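# Take PBS bottle from fridge, close glass door

## Task

Remove the PBS-labelled bottle from the tabletop refrigerator, set it upright on the table, and close the refrigerator's glass door. Any other bottle you disturb must go back to its original spot. Do not shift the refrigerator. The glass beaker on the table must stay upright. Hitting it or squeezing it hard, or letting it drop more than a few centimetres, fails the task.

## Robot and tools

Robot: two arms. left_arm carries a five-finger left hand; right_arm carries a right hand. Base positions in the scene frame: left_arm (+0.062, +0.326, 0) m and right_arm (-0.066, -0.513, 0) m, both turned almost not at all about z.

Frame: the scene frame's origin is at table-top height, halfway between the two nominal bases. +z is up, +x points out over the table, and left_arm sits on the +y side. Image left and right do not match the arm names. Reported positions (m), quaternions (wxyz) and velocities all use this frame. They can be a few cm off, more at long reach.

Hand point: a spot 0.05 m in front of the palm and 0.15 m out from the wrist flange. Its +z runs along straight fingers and +y out of the palm. On the right hand +x points away from the thumb; on the left hand +x points toward the thumb. Straight fingers extend 0.06 to 0.07 m past the point. A bracket on the little-finger side of the wrist can strike objects. With the hand level, the wrist can hang lower than the hand point and reach the table first.

A row is 28 numbers, each in [-1, 1], always covering both arms in this order:
- left_arm: dx, dy, dz, rx, ry, rz
- left hand: little, ring, middle, index, thumb_bend, thumb_turn, force_limit, speed
- right_arm: dx, dy, dz, rx, ry, rz
- right hand: the same eight numbers.

Arm numbers are offsets, not poses. They count from that arm's Hand target at the start of the action or move, along the scene axes. 1.0 equals 0.6 m or 180 degrees. rx, ry, rz form a single rotation vector, turning about the Hand target's position. Every row in one action counts from the same start, but a later call starts from the new Hand target, so resending an offset moves the arm again. Six zeros re-request the current Hand target. The controller clips commanded orientation to within 32 degrees of the measured orientation at each step.

Hand numbers are absolute targets. For fingers, -1 is straight and +1 is curled. For thumb_bend, -1 is straight and +1 is fully bent. For thumb_turn, -1 puts the thumb beside the palm and +1 puts it in front of the palm. force_limit maps -1 to +1 onto about 0 to 10 N (15 N for the two thumb motors). speed rises from nearly 0 at -1 to full at +0.48 and stays full up to +1. A grasp with the thumb turned in fits objects about 0.035 to 0.065 m thick. For a gentle grip, close at speed -0.94 or below. The hand numbers never mean "no change": to keep a hand as it is, resend its last row's eight numbers. To squeeze harder, raise force_limit and also send a more-closed target.

Tools:
- execute_actions(actions, cameras): actions is a list of actions. Each action is up to 15 rows, one per 1/30 s step; a shorter action repeats its last row. Images come back only for an empty list or when cameras names them.
- move(target, speed, blend, stop_force, zero, blocking, cameras): moves each hand point in a straight line toward one 28-number row, or through a list of up to 15 rows. Every row in the list counts from the same Hand targets. speed is in m/s, from 0.002 to 3.6, default 0.25. blend is a corner radius in m. stop_force is 3 to 120 N; it ends an arm's path when its wrist sensor feels that much push. Do not rely on it while the hand is rotating, and leave it out when backing off a contact. zero (default true) re-zeroes before the move. blocking=false returns after 0.5 s. The move does not avoid obstacles. Its result adds a "move:" line whose ending is done, off_target, moving, held or fault, plus limits such as paced or held.
- wait(seconds 0 to 10), stop(), zoom_image(camera, region [x0,y0,x1,y1], at most 504x504 px), show_instructions(), zero_wrist_force(arm), finished_scene(scene=1).

Cameras: cam_high, cam_low, cam_left_wrist and cam_right_wrist, each 896x504. Each has a calibration line giving K and T_world_to_cam.

Result lines, per arm:
- end_effector pose and velocities, and the Hand target; the next offsets count from the Hand target, and the hand point often rests slightly short of it.
- joint positions and torques.
- Wrist force and torque along the end effector's axes, plus the peak reading since the last report.
- hand_measured, hand_stopped_by (moving, target, force, stalled, fault) and hand_load_n, in the same motor order as a row. A hand_load_n that drops to about 0 means the grip was lost.
- MOTOR HOT above 70 °C; at 85 °C the arm brakes for 30 to 60 s.

Faults: a joint's contact torque reaching its limit (132 N m for the big joints, 24.6 N m for the wrists), or roughly 150 N of outside force, stops that arm for 10 s. Arms are stiff, so a target even slightly beyond a firm surface can trigger this.

Avoid:
- hitting the glass beaker, the refrigerator or the table hard;
- dropping the bottle, or releasing it while it is moving;
- letting anything leave the table;
- contact between the two arms, including one hand gripping the other's fingers;
- paths passing close to an arm's own base;
- fast moves near objects.

Each tool is called after ">>>" as name([rows], argument=value, ...), one row to a line, values as JSON.

Reference images:

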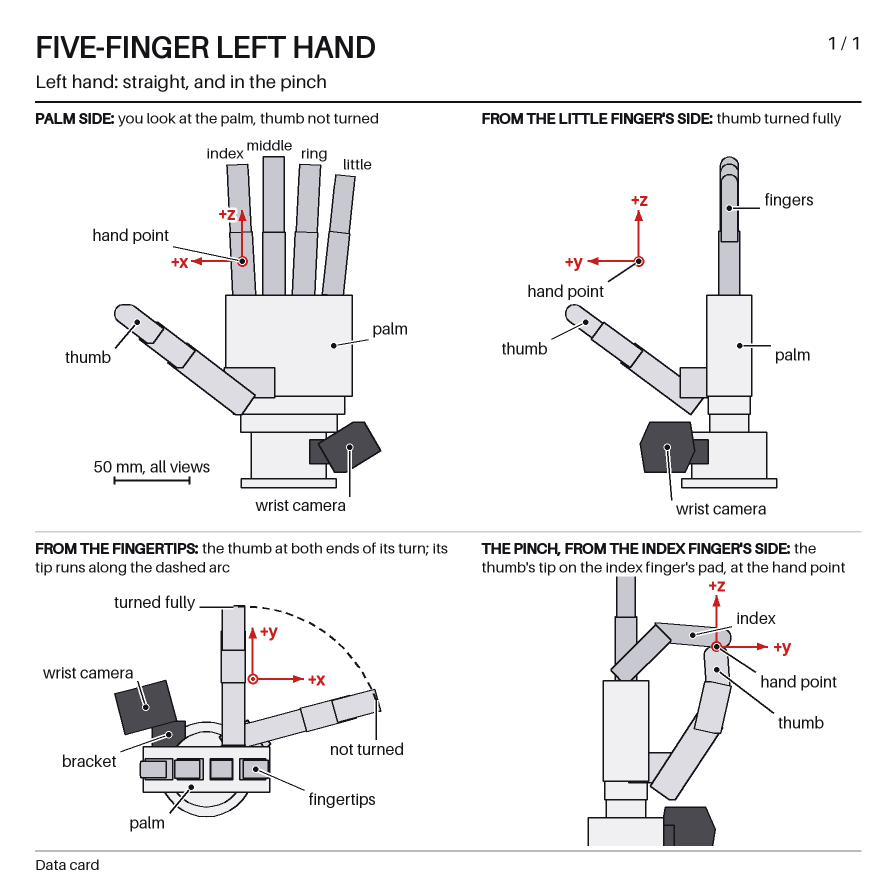

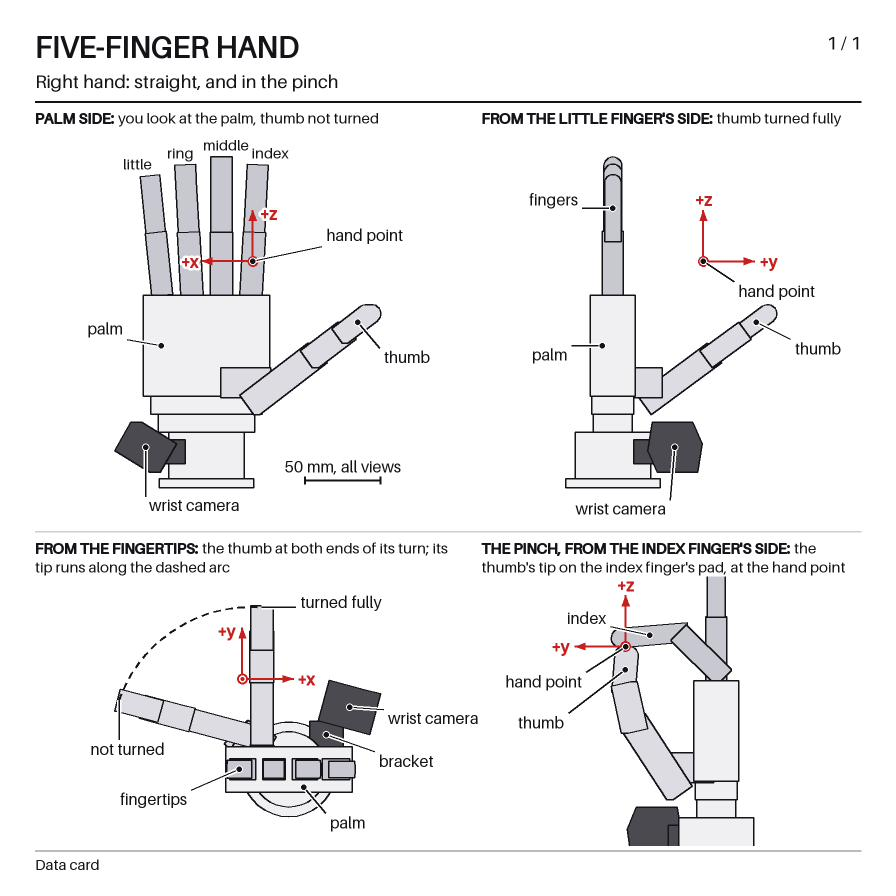

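## Session

>>> execute_actions(actions=[])

Scene clock: 0.00 s.
left_arm: end_effector_position=(+0.4601, -0.2351, +0.3072) hand_measured=(-1.000, -1.000, -1.000, -1.000, -1.000, -1.000) hand_load_n=(+0.0, +0.0, +0.0, +0.0, +0.0, +0.0) hand_stopped_by=(target, target, target, target, target, target) hand_force_limit=0.00 hand_speed=-0.80 end_effector_quat_wxyz=(+0.713, +0.427, +0.553, -0.057) | right_arm: end_effector_position=(-0.1472, -0.2643, +0.2512) hand_measured=(-1.000, -1.000, -1.000, -1.000, -1.000, -1.000) hand_load_n=(+0.0, +0.0, +0.0, +0.0, +0.0, +0.0) hand_stopped_by=(target, target, target, target, target, target) hand_force_limit=0.00 hand_speed=-0.80 end_effector_quat_wxyz=(+0.445, +0.799, -0.271, +0.300)
Joint positions: left_arm=[2.227 -1.817 -1.802 3.643 -1.755 -0.989] | right_arm=[1.446 -0.997 1.73 1.943 1.914 -2.388]
Joint velocities: within noise
Joint torques (N m): no reading
Wrist force (N): no reading
Wrist torque (N m): no reading
Wrist force, peak (N): no reading
Hand target: left_arm +0.4601, -0.2351, +0.3072; +0.713, +0.427, +0.553, -0.057 | right_arm -0.1472, -0.2643, +0.2512; +0.445, +0.799, -0.271, +0.300

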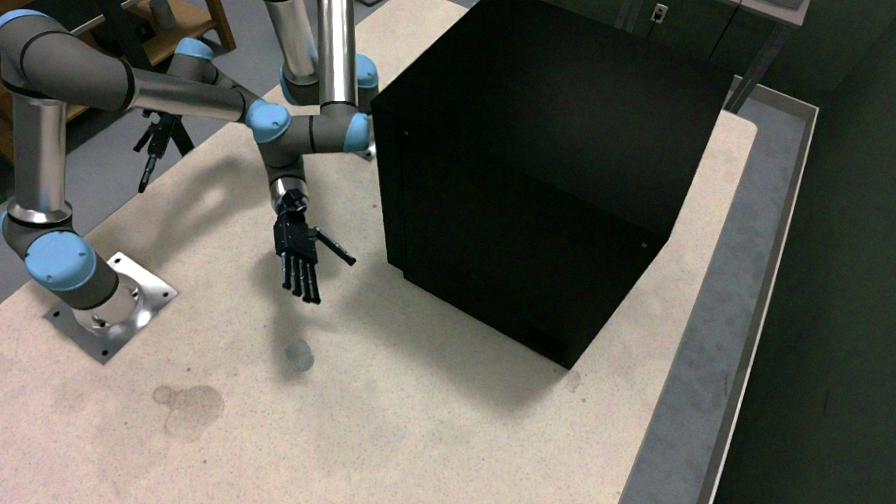

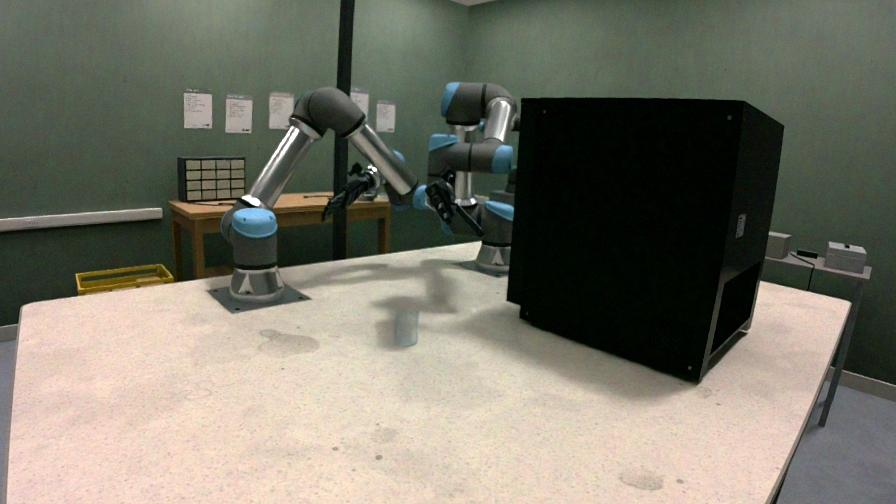

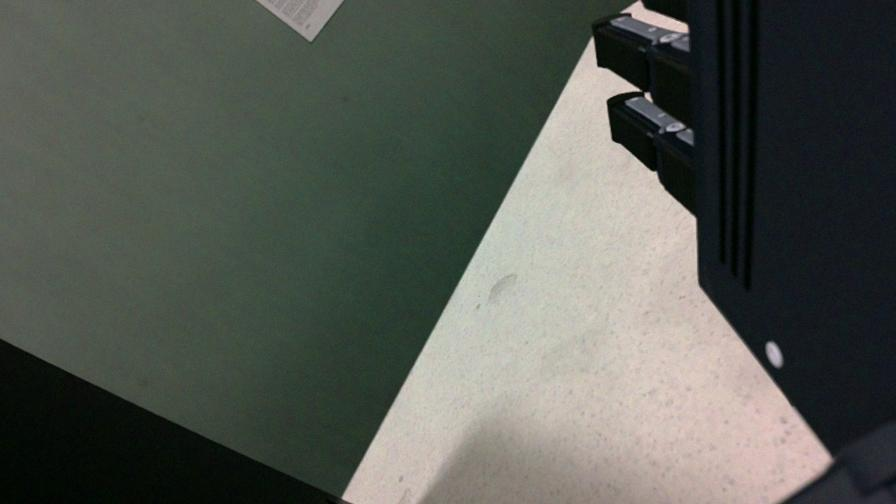

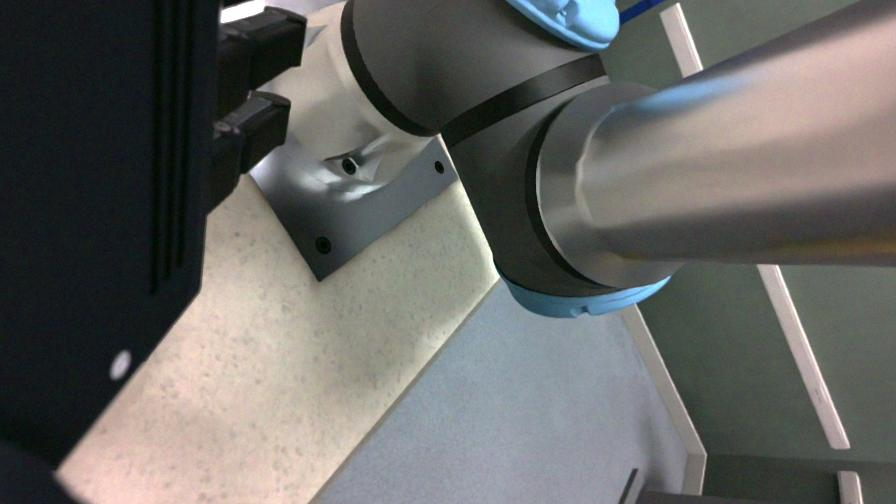

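>>> zoom_image(camera="cam_high", region=[0, 0, 448, 380])

>>> zoom_image(camera="cam_low", region=[180, 60, 620, 400])

Scaled by 1.125 from the camera's 896x504 image, which has a finer 1280x720 frame.

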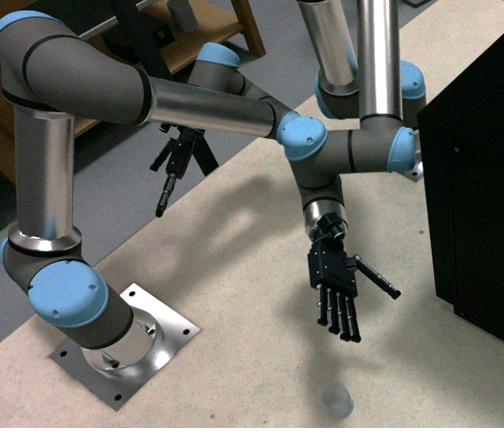

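Scaled by 1.145 from the camera's 896x504 image, which has a finer 1280x720 frame.

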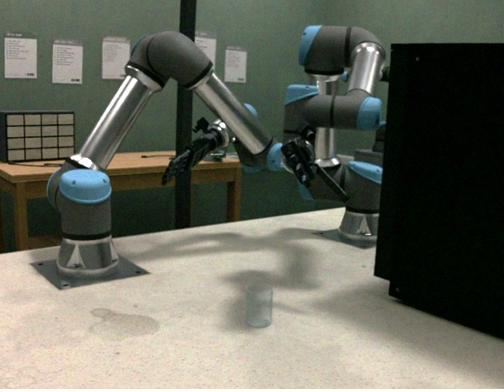

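>>> zoom_image(camera="cam_high", region=[340, 60, 600, 380])

>>> zoom_image(camera="cam_low", region=[480, 80, 800, 400])

Scaled by 1.575 from the camera's 896x504 image, which has a finer 1280x720 frame.

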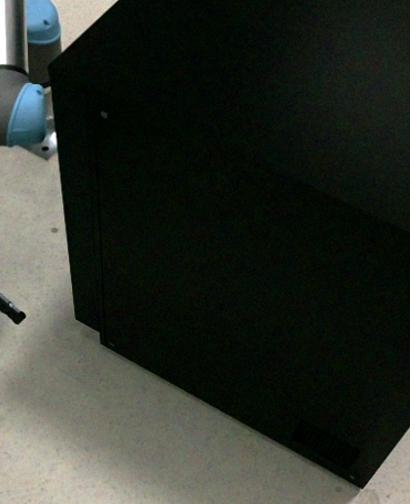

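Scaled by 1.575 from the camera's 896x504 image, which has a finer 1280x720 frame.

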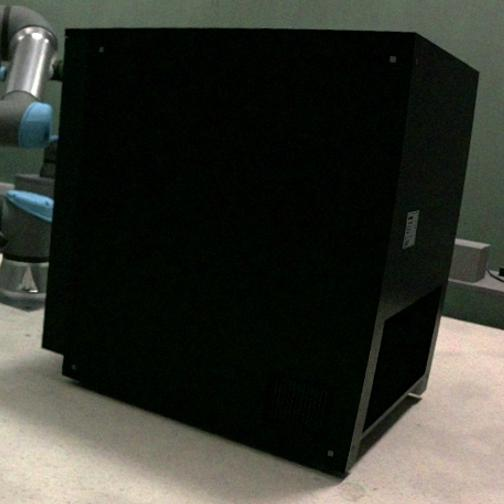

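>>> move(target=[-0.1, -0.1, 0.55, 0,0,0, -1,-1,-1,-1,-1,-1,0,-0.8, 0,0,0,0,0,0,-1,-1,-1,-1,-1,-1,0,-0.8], speed=0.25, cameras=["all"])

Scene clock: 11.37 s.
left_arm: end_effector_position=(+0.4001, -0.2952, +0.6371) hand_measured=(-1.000, -1.000, -1.000, -1.000, -1.000, -1.000) hand_load_n=(+0.0, +0.0, +0.0, +0.0, +0.0, +0.0) hand_stopped_by=(target, target, target, target, target, target) hand_force_limit=0.00 hand_speed=-0.80 end_effector_quat_wxyz=(+0.713, +0.427, +0.553, -0.057) | right_arm: end_effector_position=(-0.1472, -0.2643, +0.2512) hand_measured=(-1.000, -1.000, -1.000, -1.000, -1.000, -1.000) hand_load_n=(+0.0, +0.5, +0.0, +0.0, +0.0, +0.0) hand_stopped_by=(target, target, target, target, target, target) hand_force_limit=0.00 hand_speed=-0.80 end_effector_quat_wxyz=(+0.445, +0.799, -0.271, +0.300)
Joint positions: left_arm=[2.053 -1.895 -0.83 2.749 -1.929 -0.984] | right_arm=[1.446 -0.997 1.73 1.943 1.914 -2.388]
Joint torques (N m): left_arm=[6.21 40 33.73 0.45 2.5 1.73] | right_arm=[1.24 -34.55 -13.76 2.53 0.37 0.23]
Wrist force (N): left_arm=[0.2 0.5 0.2] | right_arm=[0.2 -0.1 -0.1]
Wrist torque (N m): left_arm=[0.08 -0.01 0.13] | right_arm=[0.00 -0.02 0.01]
Wrist force, peak (N): left_arm=[2.3 -0.9 0.1] | right_arm=[-0.1 -0.2 -0.4]
Hand target: left_arm +0.4001, -0.2951, +0.6372; +0.713, +0.427, +0.553, -0.057 | right_arm -0.1472, -0.2643, +0.2512; +0.445, +0.799, -0.271, +0.300
Off the commanded pose: left_arm 0.000 m, 0 deg | right_arm 0.000 m, 0 deg.
move: done
camera_calibration:
cam_left_wrist: T_world_to_cam=[[-0.447494, -0.4661, -0.763217, 0.526765], [0.0597165, 0.835957, -0.545536, 0.567643], [0.892291, -0.289701, -0.346252, -0.109348], [0, 0, 0, 1]] pos_world=[0.299397, -0.260679, 0.673844]

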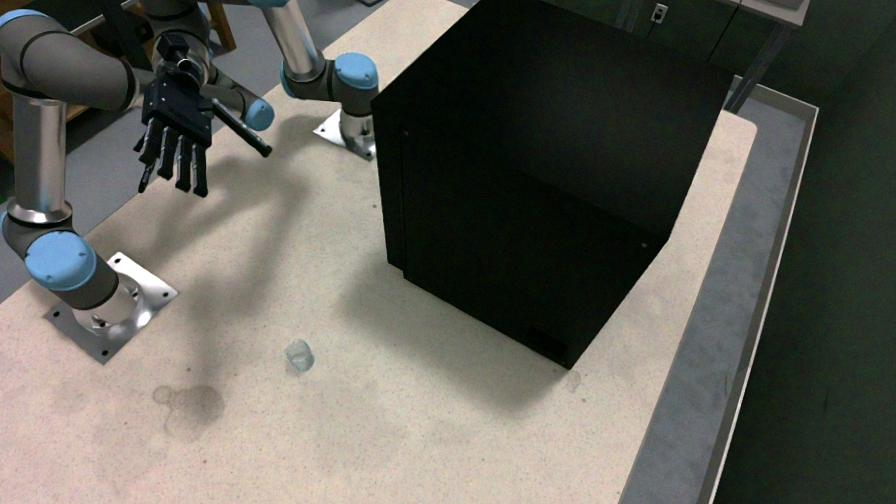

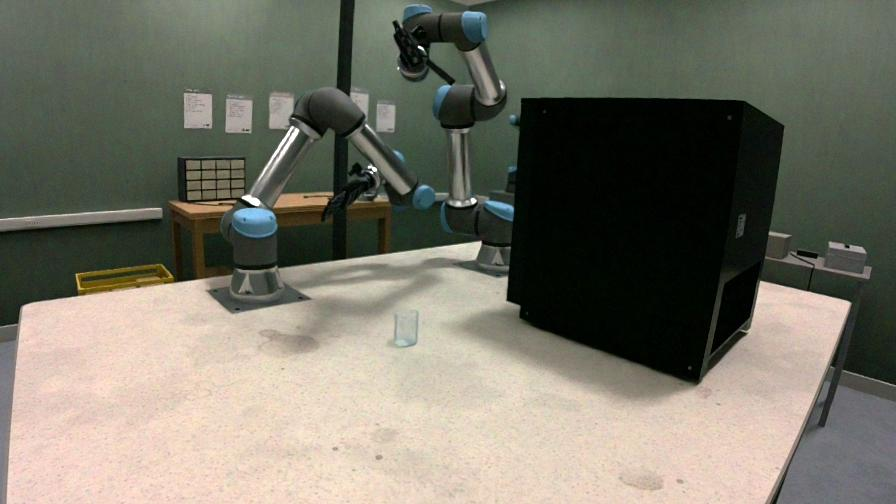

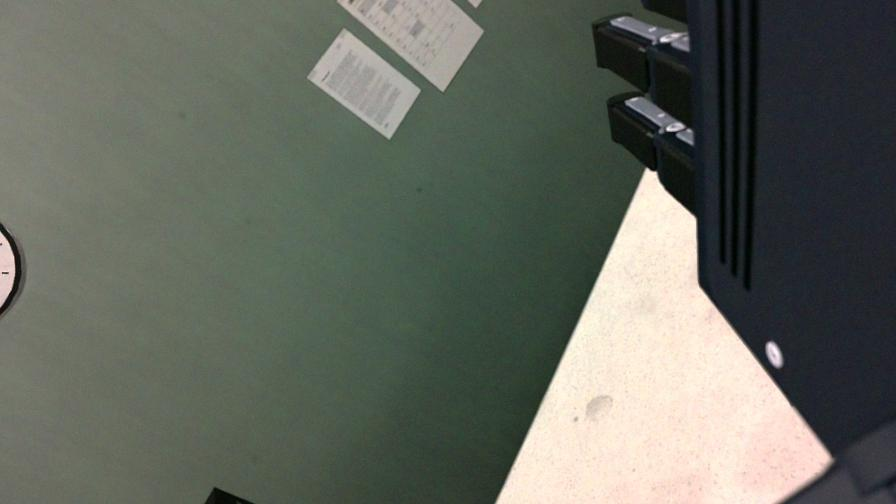

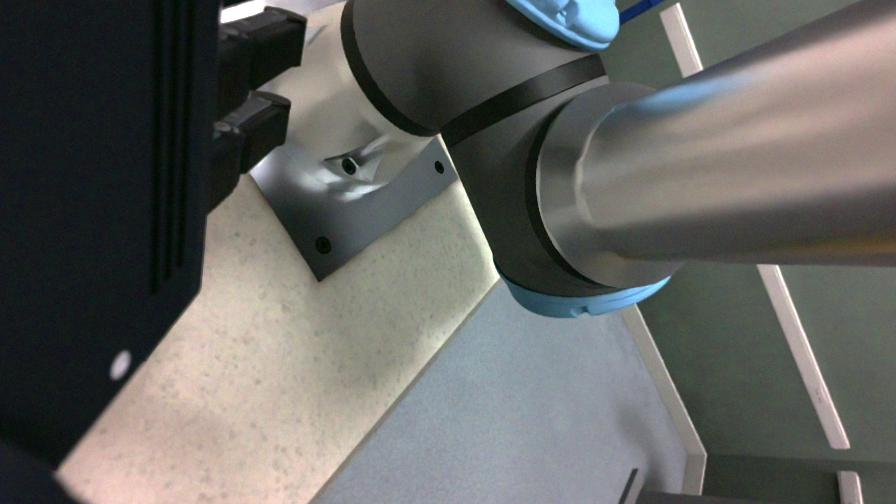

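>>> move(target=[0,0,0,0,0,0, -1,-1,-1,-1,-1,-1,0,-0.8, 0.22,0.08,0.2,0.498,-0.475,0.085,-1,-1,-1,-1,-1,-1,0,-0.8], speed=0.25, cameras=["all"])

Scene clock: 17.03 s.
left_arm: end_effector_position=(+0.4001, -0.2951, +0.6372) hand_measured=(-1.000, -1.000, -1.000, -1.000, -1.000, -1.000) hand_load_n=(+0.0, +0.0, +0.0, +0.0, +0.0, +0.0) hand_stopped_by=(target, target, target, target, target, target) hand_force_limit=0.00 hand_speed=-0.80 end_effector_quat_wxyz=(+0.713, +0.427, +0.553, -0.057) | right_arm: end_effector_position=(-0.0900, -0.2434, +0.3033) hand_measured=(-1.000, -1.000, -1.000, -1.000, -1.000, -1.000) hand_load_n=(+0.0, +0.0, +0.0, +0.0, +0.0, +0.0) hand_stopped_by=(target, target, target, target, target, target) hand_force_limit=0.00 hand_speed=-0.80 end_effector_quat_wxyz=(+0.034, +0.779, -0.434, +0.452)
Joint positions: left_arm=[2.053 -1.895 -0.829 2.749 -1.929 -0.984] | right_arm=[1.586 -1.3 1.665 1.872 2.294 -1.838]
Joint torques (N m): left_arm=[6.24 41.18 31.02 -0.2 1.84 1.63] | right_arm=[-4.88 -21.89 -23.02 2.51 -1.39 -2.84]
Wrist force (N): left_arm=[0.1 0.3 0.3] | right_arm=[-1.1 -0.6 -1.0]
Wrist torque (N m): left_arm=[0.06 0.00 0.11] | right_arm=[-0.18 0.17 -0.01]
Wrist force, peak (N): left_arm=[0.0 0.7 0.4] | right_arm=[0.8 0.1 -1.6]
Hand target: left_arm +0.4001, -0.2951, +0.6372; +0.713, +0.427, +0.553, -0.057 | right_arm -0.0900, -0.2434, +0.3033; +0.034, +0.779, -0.434, +0.452 (not the last commanded pose)
Off the commanded pose: left_arm 0.000 m, 0 deg | right_arm 0.105 m, 71 deg.
move: held (right_arm; a check stopped the path); limits=held
pose unreachable (right arm): on one or more control steps of this call, first in action 0 (counted from 0), this arm could not follow its commanded pose, so it was not sent that pose on those steps. It may still have moved: this result reports where it is.
cause: moving toward the commanded pose would bring two parts of the arm too close to each other (joints 4 (wrist 1) to 6 (wrist 3) lie between them).
camera_calibration:
cam_left_wrist: T_world_to_cam=[[-0.447425, -0.466122, -0.763244, 0.526956], [0.0597654, 0.835941, -0.545555, 0.567663], [0.892322, -0.289711, -0.346163, -0.109322], [0, 0, 0, 1]] pos_world=[0.299397, -0.260579, 0.674044]
cam_right_wrist: T_world_to_cam=[[-0.598388, -0.792589, -0.117194, -0.20919], [-0.706129, 0.590819, -0.390274, 0.197572], [0.378567, -0.150782, -0.913209, 0.389463], [0, 0, 0, 1]] pos_world=[-0.133104, -0.223807, 0.408253]

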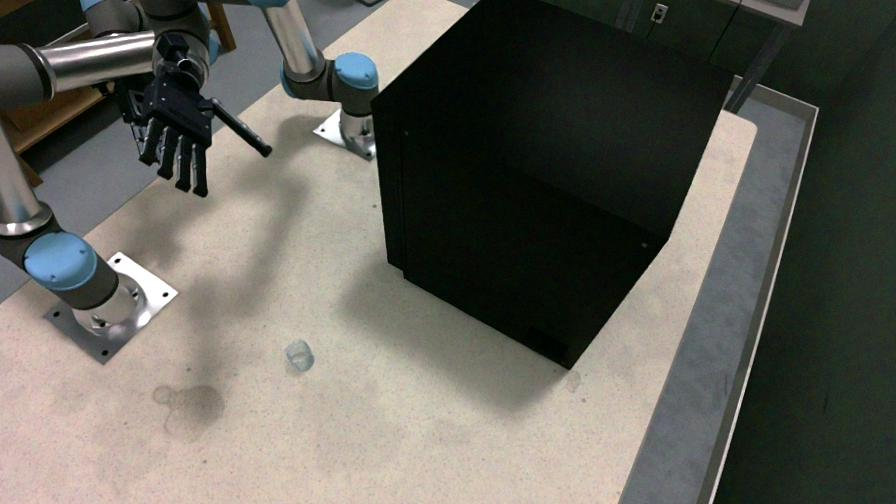

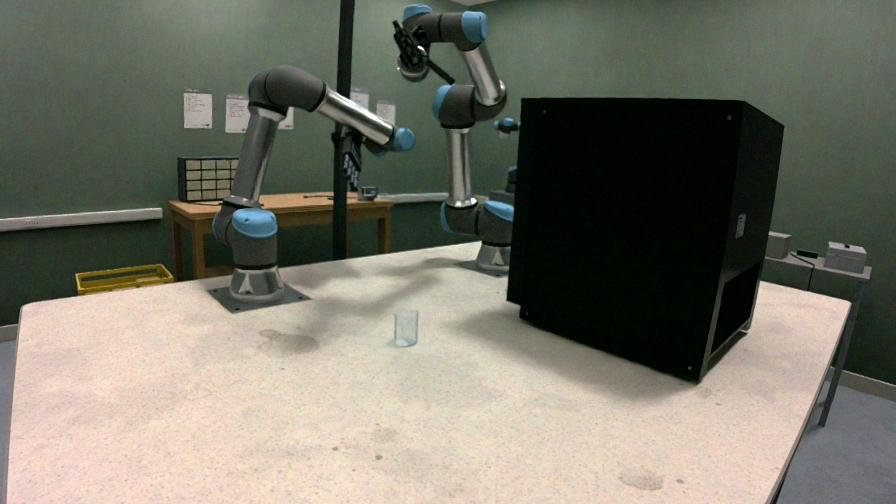

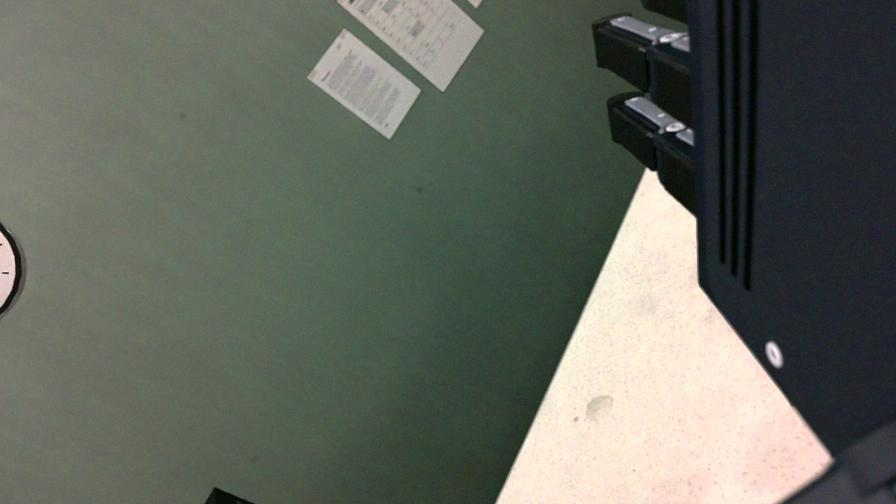

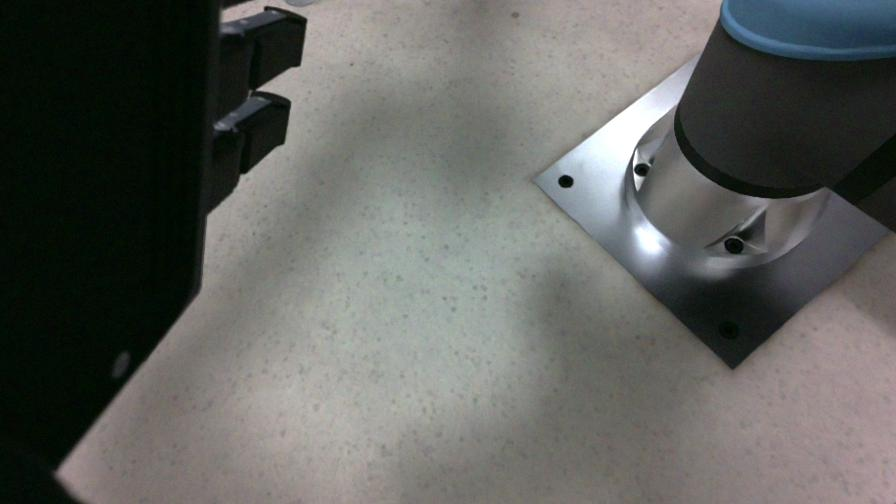

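>>> move(target=[0,0,0,0,0,0, -1,-1,-1,-1,-1,-1,0,-0.8, 0.042,0.333,0.05,0.490,0.0124,-0.297,-1,-1,-1,-1,-1,-1,0,-0.8], speed=0.25)

Scene clock: 33.97 s.
left_arm: end_effector_position=(+0.4001, -0.2951, +0.6372) hand_measured=(-1.000, -1.000, -1.000, -1.000, -1.000, -1.000) hand_load_n=(+0.0, +0.0, +0.0, +0.0, +0.0, +0.0) hand_stopped_by=(target, target, target, target, target, target) hand_force_limit=0.00 hand_speed=-0.80 end_effector_quat_wxyz=(+0.713, +0.427, +0.553, -0.057) | right_arm: end_effector_position=(-0.0648, -0.0437, +0.3333) hand_measured=(-1.000, -1.000, -1.000, -1.000, -1.000, -1.000) hand_load_n=(+0.0, +0.0, +0.0, +0.0, +0.0, +0.0) hand_stopped_by=(target, target, target, target, target, target) hand_force_limit=0.00 hand_speed=-0.80 end_effector_quat_wxyz=(+0.309, -0.339, +0.888, +0.037)
Joint positions: left_arm=[2.053 -1.895 -0.829 2.749 -1.929 -0.984] | right_arm=[1.491 -1.502 1.565 1.14 2.099 -0.898]
Joint torques (N m): left_arm=[5.59 32.52 29.53 0.3 1.12 0.93] | right_arm=[-5.95 -14.97 -27.34 2.22 -1.58 -0.24]
Wrist force (N): left_arm=[0.1 0.4 0.0] | right_arm=[-2.1 0.5 -0.5]
Wrist torque (N m): left_arm=[0.08 -0.01 0.11] | right_arm=[-0.04 0.52 0.01]
Wrist force, peak (N): left_arm=[0.0 0.6 0.5] | right_arm=[-2.2 0.0 -1.4]
Hand target: left_arm +0.4001, -0.2951, +0.6372; +0.713, +0.427, +0.553, -0.057 | right_arm -0.0648, -0.0436, +0.3333; +0.309, -0.338, +0.888, +0.037
Off the commanded pose: left_arm 0.000 m, 0 deg | right_arm 0.000 m, 0 deg.
move: done

>>> move(target=[0,0,0,0,0,0, -1,-1,-1,-1,-1,-1,0,-0.8, 0.108,0.023,0.11,0.510,0.210,-0.137,-1,-1,-1,-1,-1,-1,0,-0.8], speed=0.25, cameras=["cam_high","cam_right_wrist"])

Scene clock: 38.40 s.
left_arm: end_effector_position=(+0.4001, -0.2951, +0.6372) hand_measured=(-1.000, -1.000, -1.000, -1.000, -1.000, -1.000) hand_load_n=(+0.0, +0.0, +0.0, +0.0, +0.0, +0.0) hand_stopped_by=(target, target, target, target, target, target) hand_force_limit=0.00 hand_speed=-0.80 end_effector_quat_wxyz=(+0.713, +0.427, +0.553, -0.057) | right_arm: end_effector_position=(+0.0000, -0.0298, +0.3992) hand_measured=(-1.000, -1.000, -1.000, -1.000, -1.000, -1.000) hand_load_n=(+0.0, +0.0, +0.0, +0.0, +0.0, +0.0) hand_stopped_by=(target, target, target, target, target, target) hand_force_limit=0.00 hand_speed=-0.80 end_effector_quat_wxyz=(+0.182, +0.181, +0.684, +0.683)
Joint positions: left_arm=[2.053 -1.895 -0.829 2.749 -1.929 -0.984] | right_arm=[1.383 -1.825 2.176 -0.35 1.913 -0.001]
Joint torques (N m): left_arm=[5.69 26.96 27.96 0.61 0.83 0.53] | right_arm=[-6.47 -14.99 -29.67 -3.61 -1.3 -0.34]
Wrist force (N): left_arm=[0.1 0.4 0.3] | right_arm=[0.1 0.5 0.6]
Wrist torque (N m): left_arm=[0.07 0.00 0.12] | right_arm=[0.10 0.16 0.04]
Wrist force, peak (N): left_arm=[0.3 0.7 0.1] | right_arm=[-2.1 0.6 -0.7]
Hand target: left_arm +0.4001, -0.2951, +0.6372; +0.713, +0.427, +0.553, -0.057 | right_arm +0.0000, -0.0298, +0.3993; +0.182, +0.181, +0.684, +0.683
Off the commanded pose: left_arm 0.000 m, 0 deg | right_arm 0.000 m, 0 deg.
move: done
camera_calibration:
cam_right_wrist: T_world_to_cam=[[-0.248638, 0.165169, 0.95441, -0.374036], [0.457986, -0.848198, 0.2661, -0.132611], [0.85348, 0.503269, 0.13525, 0.0761472], [0, 0, 0, 1]] pos_world=[-0.0972557, -0.089024, 0.381972]
Images, in order (width x height): cam_high 896x504, cam_right_wrist 896x504.

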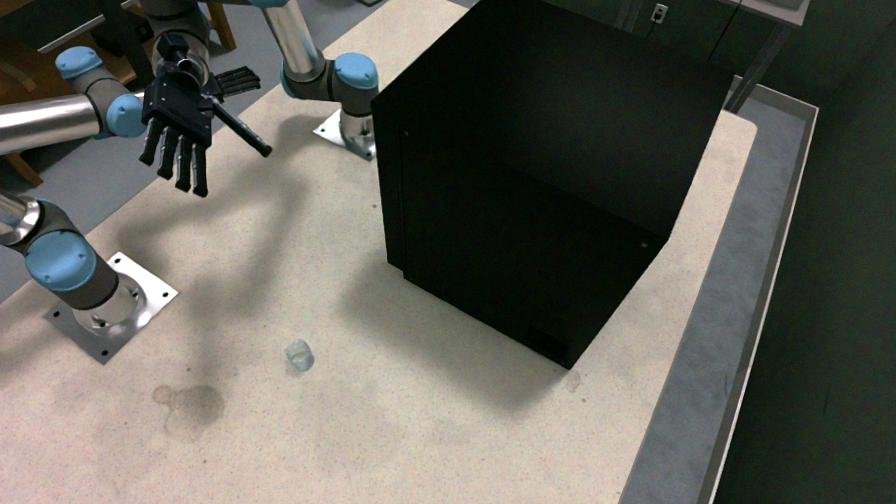

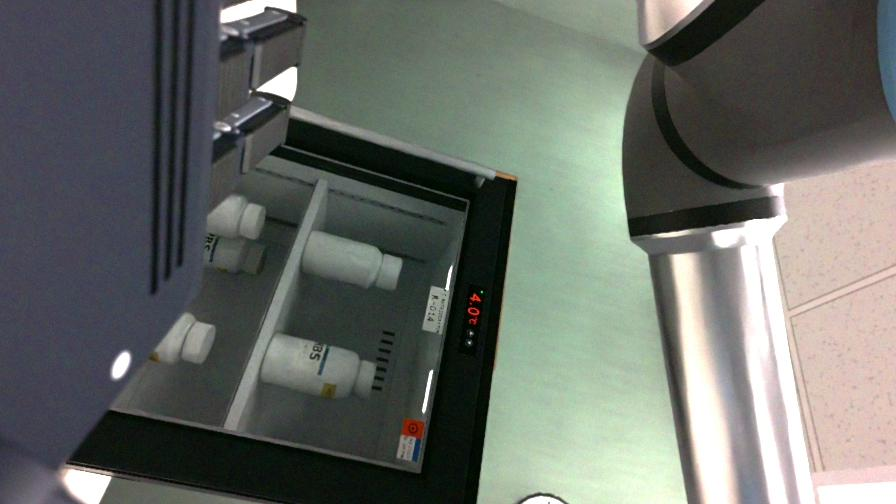

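>>> zoom_image(camera="cam_right_wrist", region=[60, 90, 560, 504])

>>> zoom_image(camera="cam_right_wrist", region=[230, 280, 450, 480])

>>> zoom_image(camera="cam_right_wrist", region=[260, 90, 530, 290])

Scaled by 1.008 from the camera's 896x504 image, which has a finer 1280x720 frame.

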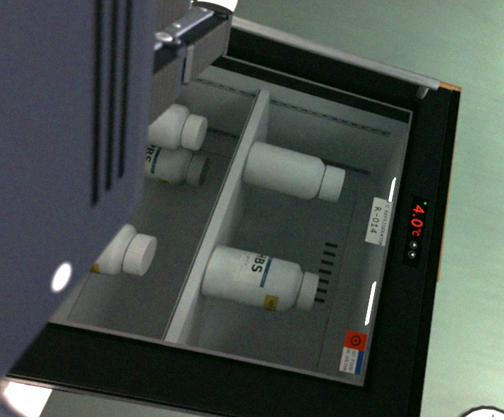

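Scaled by 2.291 from the camera's 896x504 image, which has a finer 1280x720 frame.

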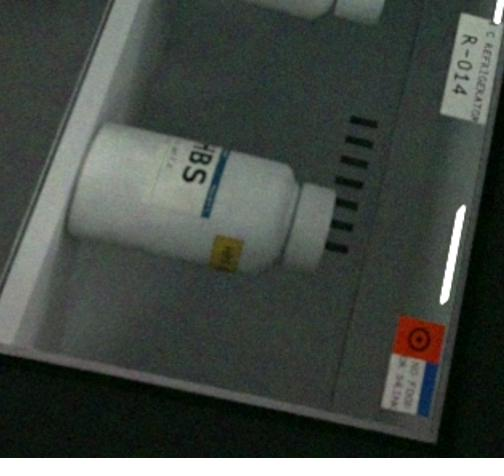

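Scaled by 1.867 from the camera's 896x504 image, which has a finer 1280x720 frame.

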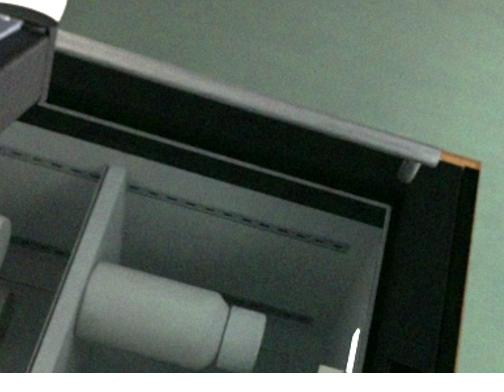

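>>> move(target=[0,0,0,0,0,0, -1,-1,-1,-1,-1,-1,0,-0.8, 0.25,-0.08,-0.05,0,0,0,-1,-1,-1,-1,-1,-1,0,-0.8], speed=0.25, cameras=["cam_right_wrist"])

>>> zoom_image(camera="cam_right_wrist", region=[220, 180, 500, 420])

Scene clock: 45.63 s.
left_arm: end_effector_position=(+0.4001, -0.2951, +0.6372) hand_measured=(-1.000, -1.000, -1.000, -1.000, -1.000, -1.000) hand_load_n=(+0.0, +0.0, +0.0, +0.0, +0.0, +0.0) hand_stopped_by=(target, target, target, target, target, target) hand_force_limit=0.00 hand_speed=-0.80 end_effector_quat_wxyz=(+0.713, +0.427, +0.553, -0.057) | right_arm: end_effector_position=(+0.1500, -0.0778, +0.3693) hand_measured=(-1.000, -1.000, -1.000, -1.000, -1.000, -1.000) hand_load_n=(+0.0, +0.0, +0.0, +0.0, +0.0, +0.0) hand_stopped_by=(target, target, target, target, target, target) hand_force_limit=0.00 hand_speed=-0.80 end_effector_quat_wxyz=(+0.182, +0.181, +0.684, +0.683)
Joint positions: left_arm=[2.053 -1.895 -0.829 2.749 -1.929 -0.984] | right_arm=[0.704 -1.962 2.345 -0.382 1.234 -0.001]
Joint torques (N m): left_arm=[5.35 21.46 27.07 0.92 0 0.02] | right_arm=[-5.75 -5.06 -27.69 0.94 -2.06 -0.04]
Wrist force (N): left_arm=[0.0 0.5 0.3] | right_arm=[-0.1 0.3 0.7]
Wrist torque (N m): left_arm=[0.08 0.01 0.11] | right_arm=[0.07 0.16 0.03]
Wrist force, peak (N): left_arm=[-0.2 0.7 0.2] | right_arm=[-1.7 0.0 1.0]
Hand target: left_arm +0.4001, -0.2951, +0.6372; +0.713, +0.427, +0.553, -0.057 | right_arm +0.1500, -0.0778, +0.3693; +0.182, +0.181, +0.684, +0.683
Off the commanded pose: left_arm 0.000 m, 0 deg | right_arm 0.000 m, 0 deg.
move: done
camera_calibration:
cam_right_wrist: T_world_to_cam=[[-0.248684, 0.164867, 0.95445, -0.300327], [0.457684, -0.848452, 0.265808, -0.233981], [0.853629, 0.502939, 0.135539, -0.0238284], [0, 0, 0, 1]] pos_world=[0.0527436, -0.137024, 0.352071]
Images, in order (width x height): cam_right_wrist 896x504.

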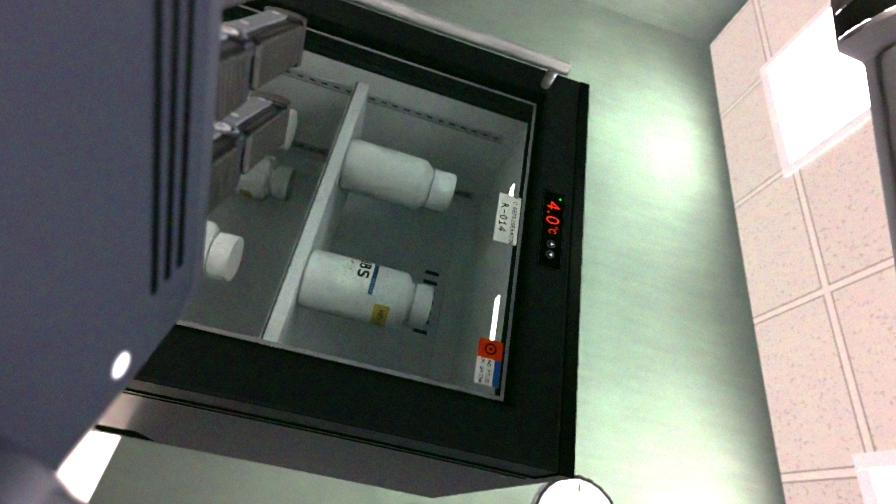

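Scaled by 1.800 from the camera's 896x504 image, which has a finer 1280x720 frame.

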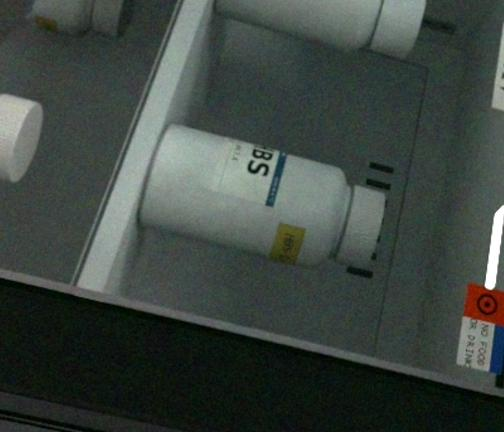

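>>> zoom_image(camera="cam_right_wrist", region=[290, 240, 440, 340])

Scaled by 3.360 from the camera's 896x504 image, which has a finer 1280x720 frame.

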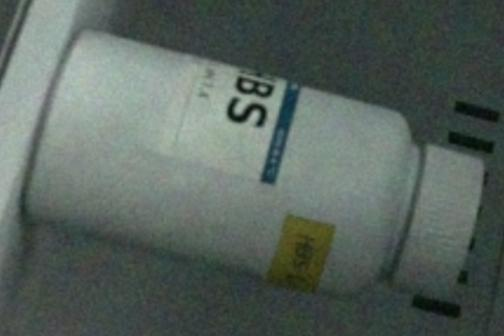

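>>> move(target=[0,0,0,0,0,0, -1,-1,-1,-1,-1,-1,0,-0.8, 0.19,0.30,-0.03,0,0,-0.1667,-1,-1,-1,-1,-1,-1,0,-0.8], speed=0.2, cameras=["cam_right_wrist","cam_high"])

>>> zoom_image(camera="cam_right_wrist", region=[220, 180, 500, 420])

Scene clock: 50.27 s.
left_arm: end_effector_position=(+0.4001, -0.2951, +0.6372) hand_measured=(-1.000, -1.000, -1.000, -1.000, -1.000, -1.000) hand_load_n=(+0.0, +0.0, +0.0, +0.0, +0.0, +0.0) hand_stopped_by=(target, target, target, target, target, target) hand_force_limit=0.00 hand_speed=-0.80 end_effector_quat_wxyz=(+0.713, +0.427, +0.553, -0.057) | right_arm: end_effector_position=(+0.2639, +0.1022, +0.3513) hand_measured=(-1.000, -1.000, -1.000, -1.000, -1.000, -1.000) hand_load_n=(+0.0, +0.0, +0.0, +0.0, +0.0, +0.0) hand_stopped_by=(target, target, target, target, target, target) hand_force_limit=0.00 hand_speed=-0.80 end_effector_quat_wxyz=(+0.352, +0.352, +0.614, +0.613)
Joint positions: left_arm=[2.053 -1.895 -0.829 2.749 -1.929 -0.984] | right_arm=[1.115 -1.203 1.646 -0.442 2.169 -0.001]
Joint torques (N m): left_arm=[3.88 22.52 26.32 1.24 -0.31 -0.47] | right_arm=[-5.02 -26.82 -28.86 -3.8 1.88 2.7]
Wrist force (N): left_arm=[0.0 0.4 0.2] | right_arm=[0.3 0.2 0.6]
Wrist torque (N m): left_arm=[0.06 0.01 0.11] | right_arm=[0.06 0.09 -0.11]
Wrist force, peak (N): left_arm=[0.0 0.7 0.2] | right_arm=[1.2 0.1 1.9]
Hand target: left_arm +0.4001, -0.2951, +0.6372; +0.713, +0.427, +0.553, -0.057 | right_arm +0.2640, +0.1022, +0.3513; +0.353, +0.352, +0.613, +0.613
Off the commanded pose: left_arm 0.000 m, 0 deg | right_arm 0.000 m, 0 deg.
move: done
camera_calibration:
cam_right_wrist: T_world_to_cam=[[-0.132959, 0.266954, 0.954493, -0.325402], [-0.0273897, -0.963666, 0.265704, 0.0113434], [0.990743, 0.00918443, 0.13544, -0.194855], [0, 0, 0, 1]] pos_world=[0.150097, 0.0995882, 0.333971]
Images, in order (width x height): cam_high 896x504, cam_right_wrist 896x504.

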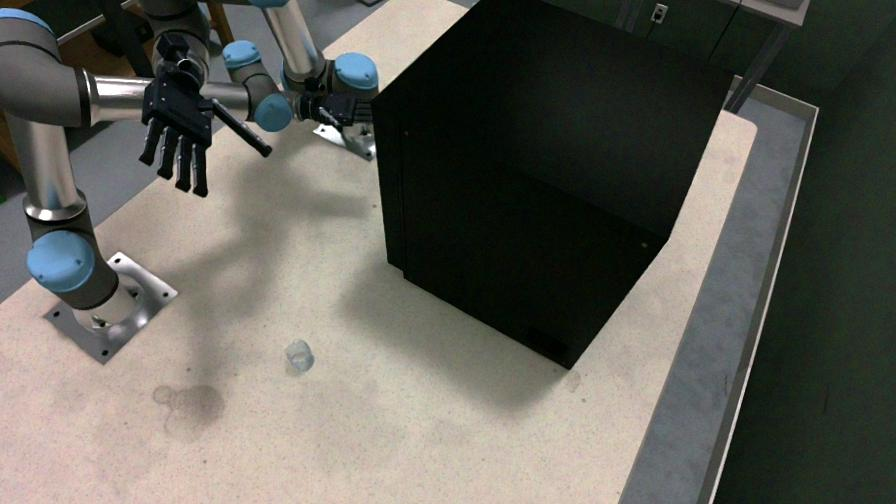

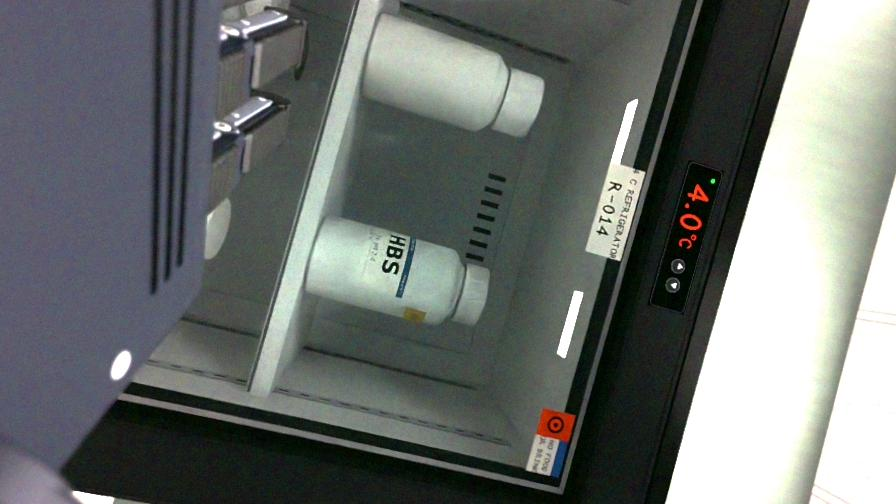

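Scaled by 1.800 from the camera's 896x504 image, which has a finer 1280x720 frame.

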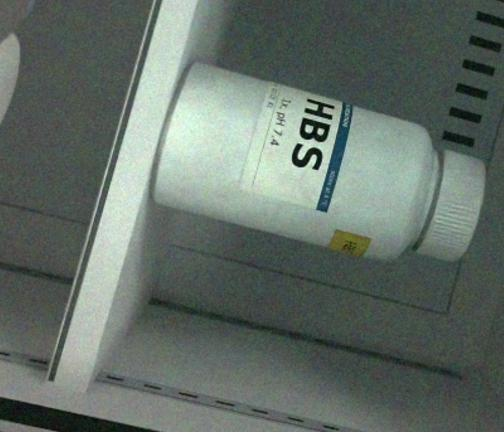

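>>> move(target=[0,0,0,0,0,0, -1,-1,-1,-1,-1,-1,0,-0.8, 0.0,0.0,-0.30,0,0,0,-1,-1,-1,-1,-1,-1,0,-0.8], speed=0.2, cameras=["cam_right_wrist"])

>>> zoom_image(camera="cam_right_wrist", region=[220, 100, 540, 420])

Scene clock: 52.33 s.
left_arm: end_effector_position=(+0.4001, -0.2951, +0.6372) hand_measured=(-1.000, -1.000, -1.000, -1.000, -1.000, -1.000) hand_load_n=(+0.0, +0.0, +0.0, +0.0, +0.0, +0.0) hand_stopped_by=(target, target, target, target, target, target) hand_force_limit=0.00 hand_speed=-0.80 end_effector_quat_wxyz=(+0.713, +0.427, +0.553, -0.057) | right_arm: end_effector_position=(+0.2640, +0.1022, +0.1713) hand_measured=(-1.000, -1.000, -1.000, -1.000, -1.000, -1.000) hand_load_n=(+0.0, +0.0, +0.0, +0.0, +0.0, +0.0) hand_stopped_by=(target, target, target, target, target, target) hand_force_limit=0.00 hand_speed=-0.80 end_effector_quat_wxyz=(+0.353, +0.352, +0.614, +0.613)
Joint positions: left_arm=[2.053 -1.895 -0.829 2.749 -1.929 -0.984] | right_arm=[1.115 -0.943 1.797 -0.853 2.169 -0.001]
Joint torques (N m): left_arm=[4.3 22.14 25.46 1.5 -0.61 -0.65] | right_arm=[-4.75 -31 -20.13 -2.66 -1.68 -1.05]
Wrist force (N): left_arm=[-0.1 0.5 0.2] | right_arm=[0.1 0.2 0.5]
Wrist torque (N m): left_arm=[0.09 0.03 0.10] | right_arm=[0.07 0.14 -0.03]
Wrist force, peak (N): left_arm=[0.2 0.7 0.2] | right_arm=[0.3 2.4 0.7]
Hand target: left_arm +0.4001, -0.2951, +0.6372; +0.713, +0.427, +0.553, -0.057 | right_arm +0.2640, +0.1022, +0.1713; +0.353, +0.352, +0.613, +0.613
Off the commanded pose: left_arm 0.000 m, 0 deg | right_arm 0.000 m, 0 deg.
move: done
camera_calibration:
cam_right_wrist: T_world_to_cam=[[-0.132874, 0.267203, 0.954435, -0.153718], [-0.0277116, -0.963599, 0.265911, 0.0591538], [0.990745, 0.00888382, 0.135442, -0.17046], [0, 0, 0, 1]] pos_world=[0.150097, 0.0995888, 0.154072]
Images, in order (width x height): cam_right_wrist 896x504.

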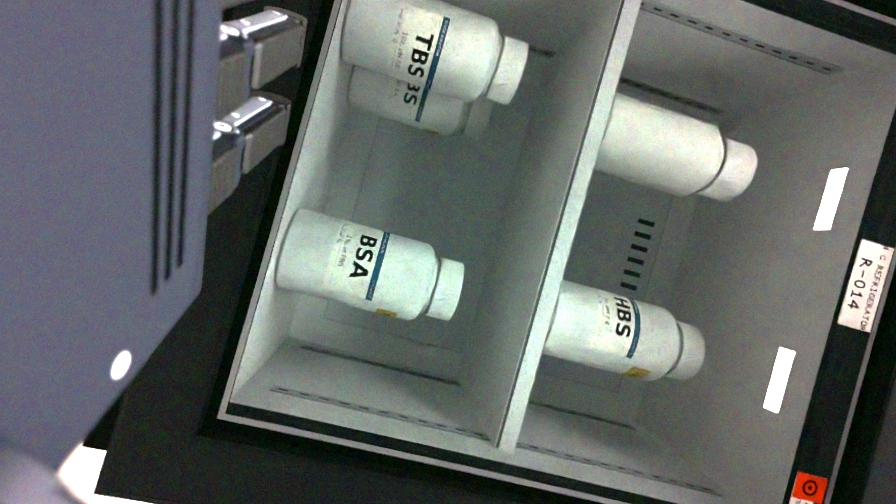

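Scaled by 1.575 from the camera's 896x504 image, which has a finer 1280x720 frame.

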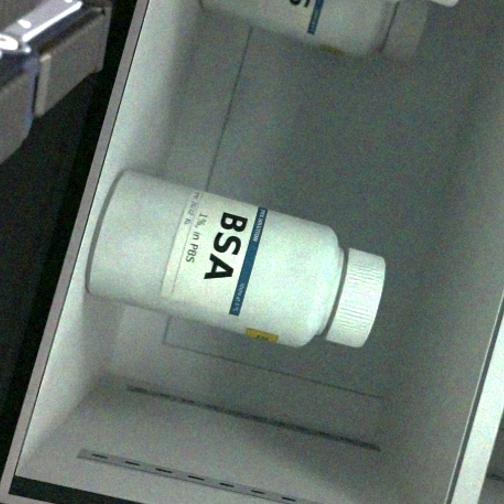

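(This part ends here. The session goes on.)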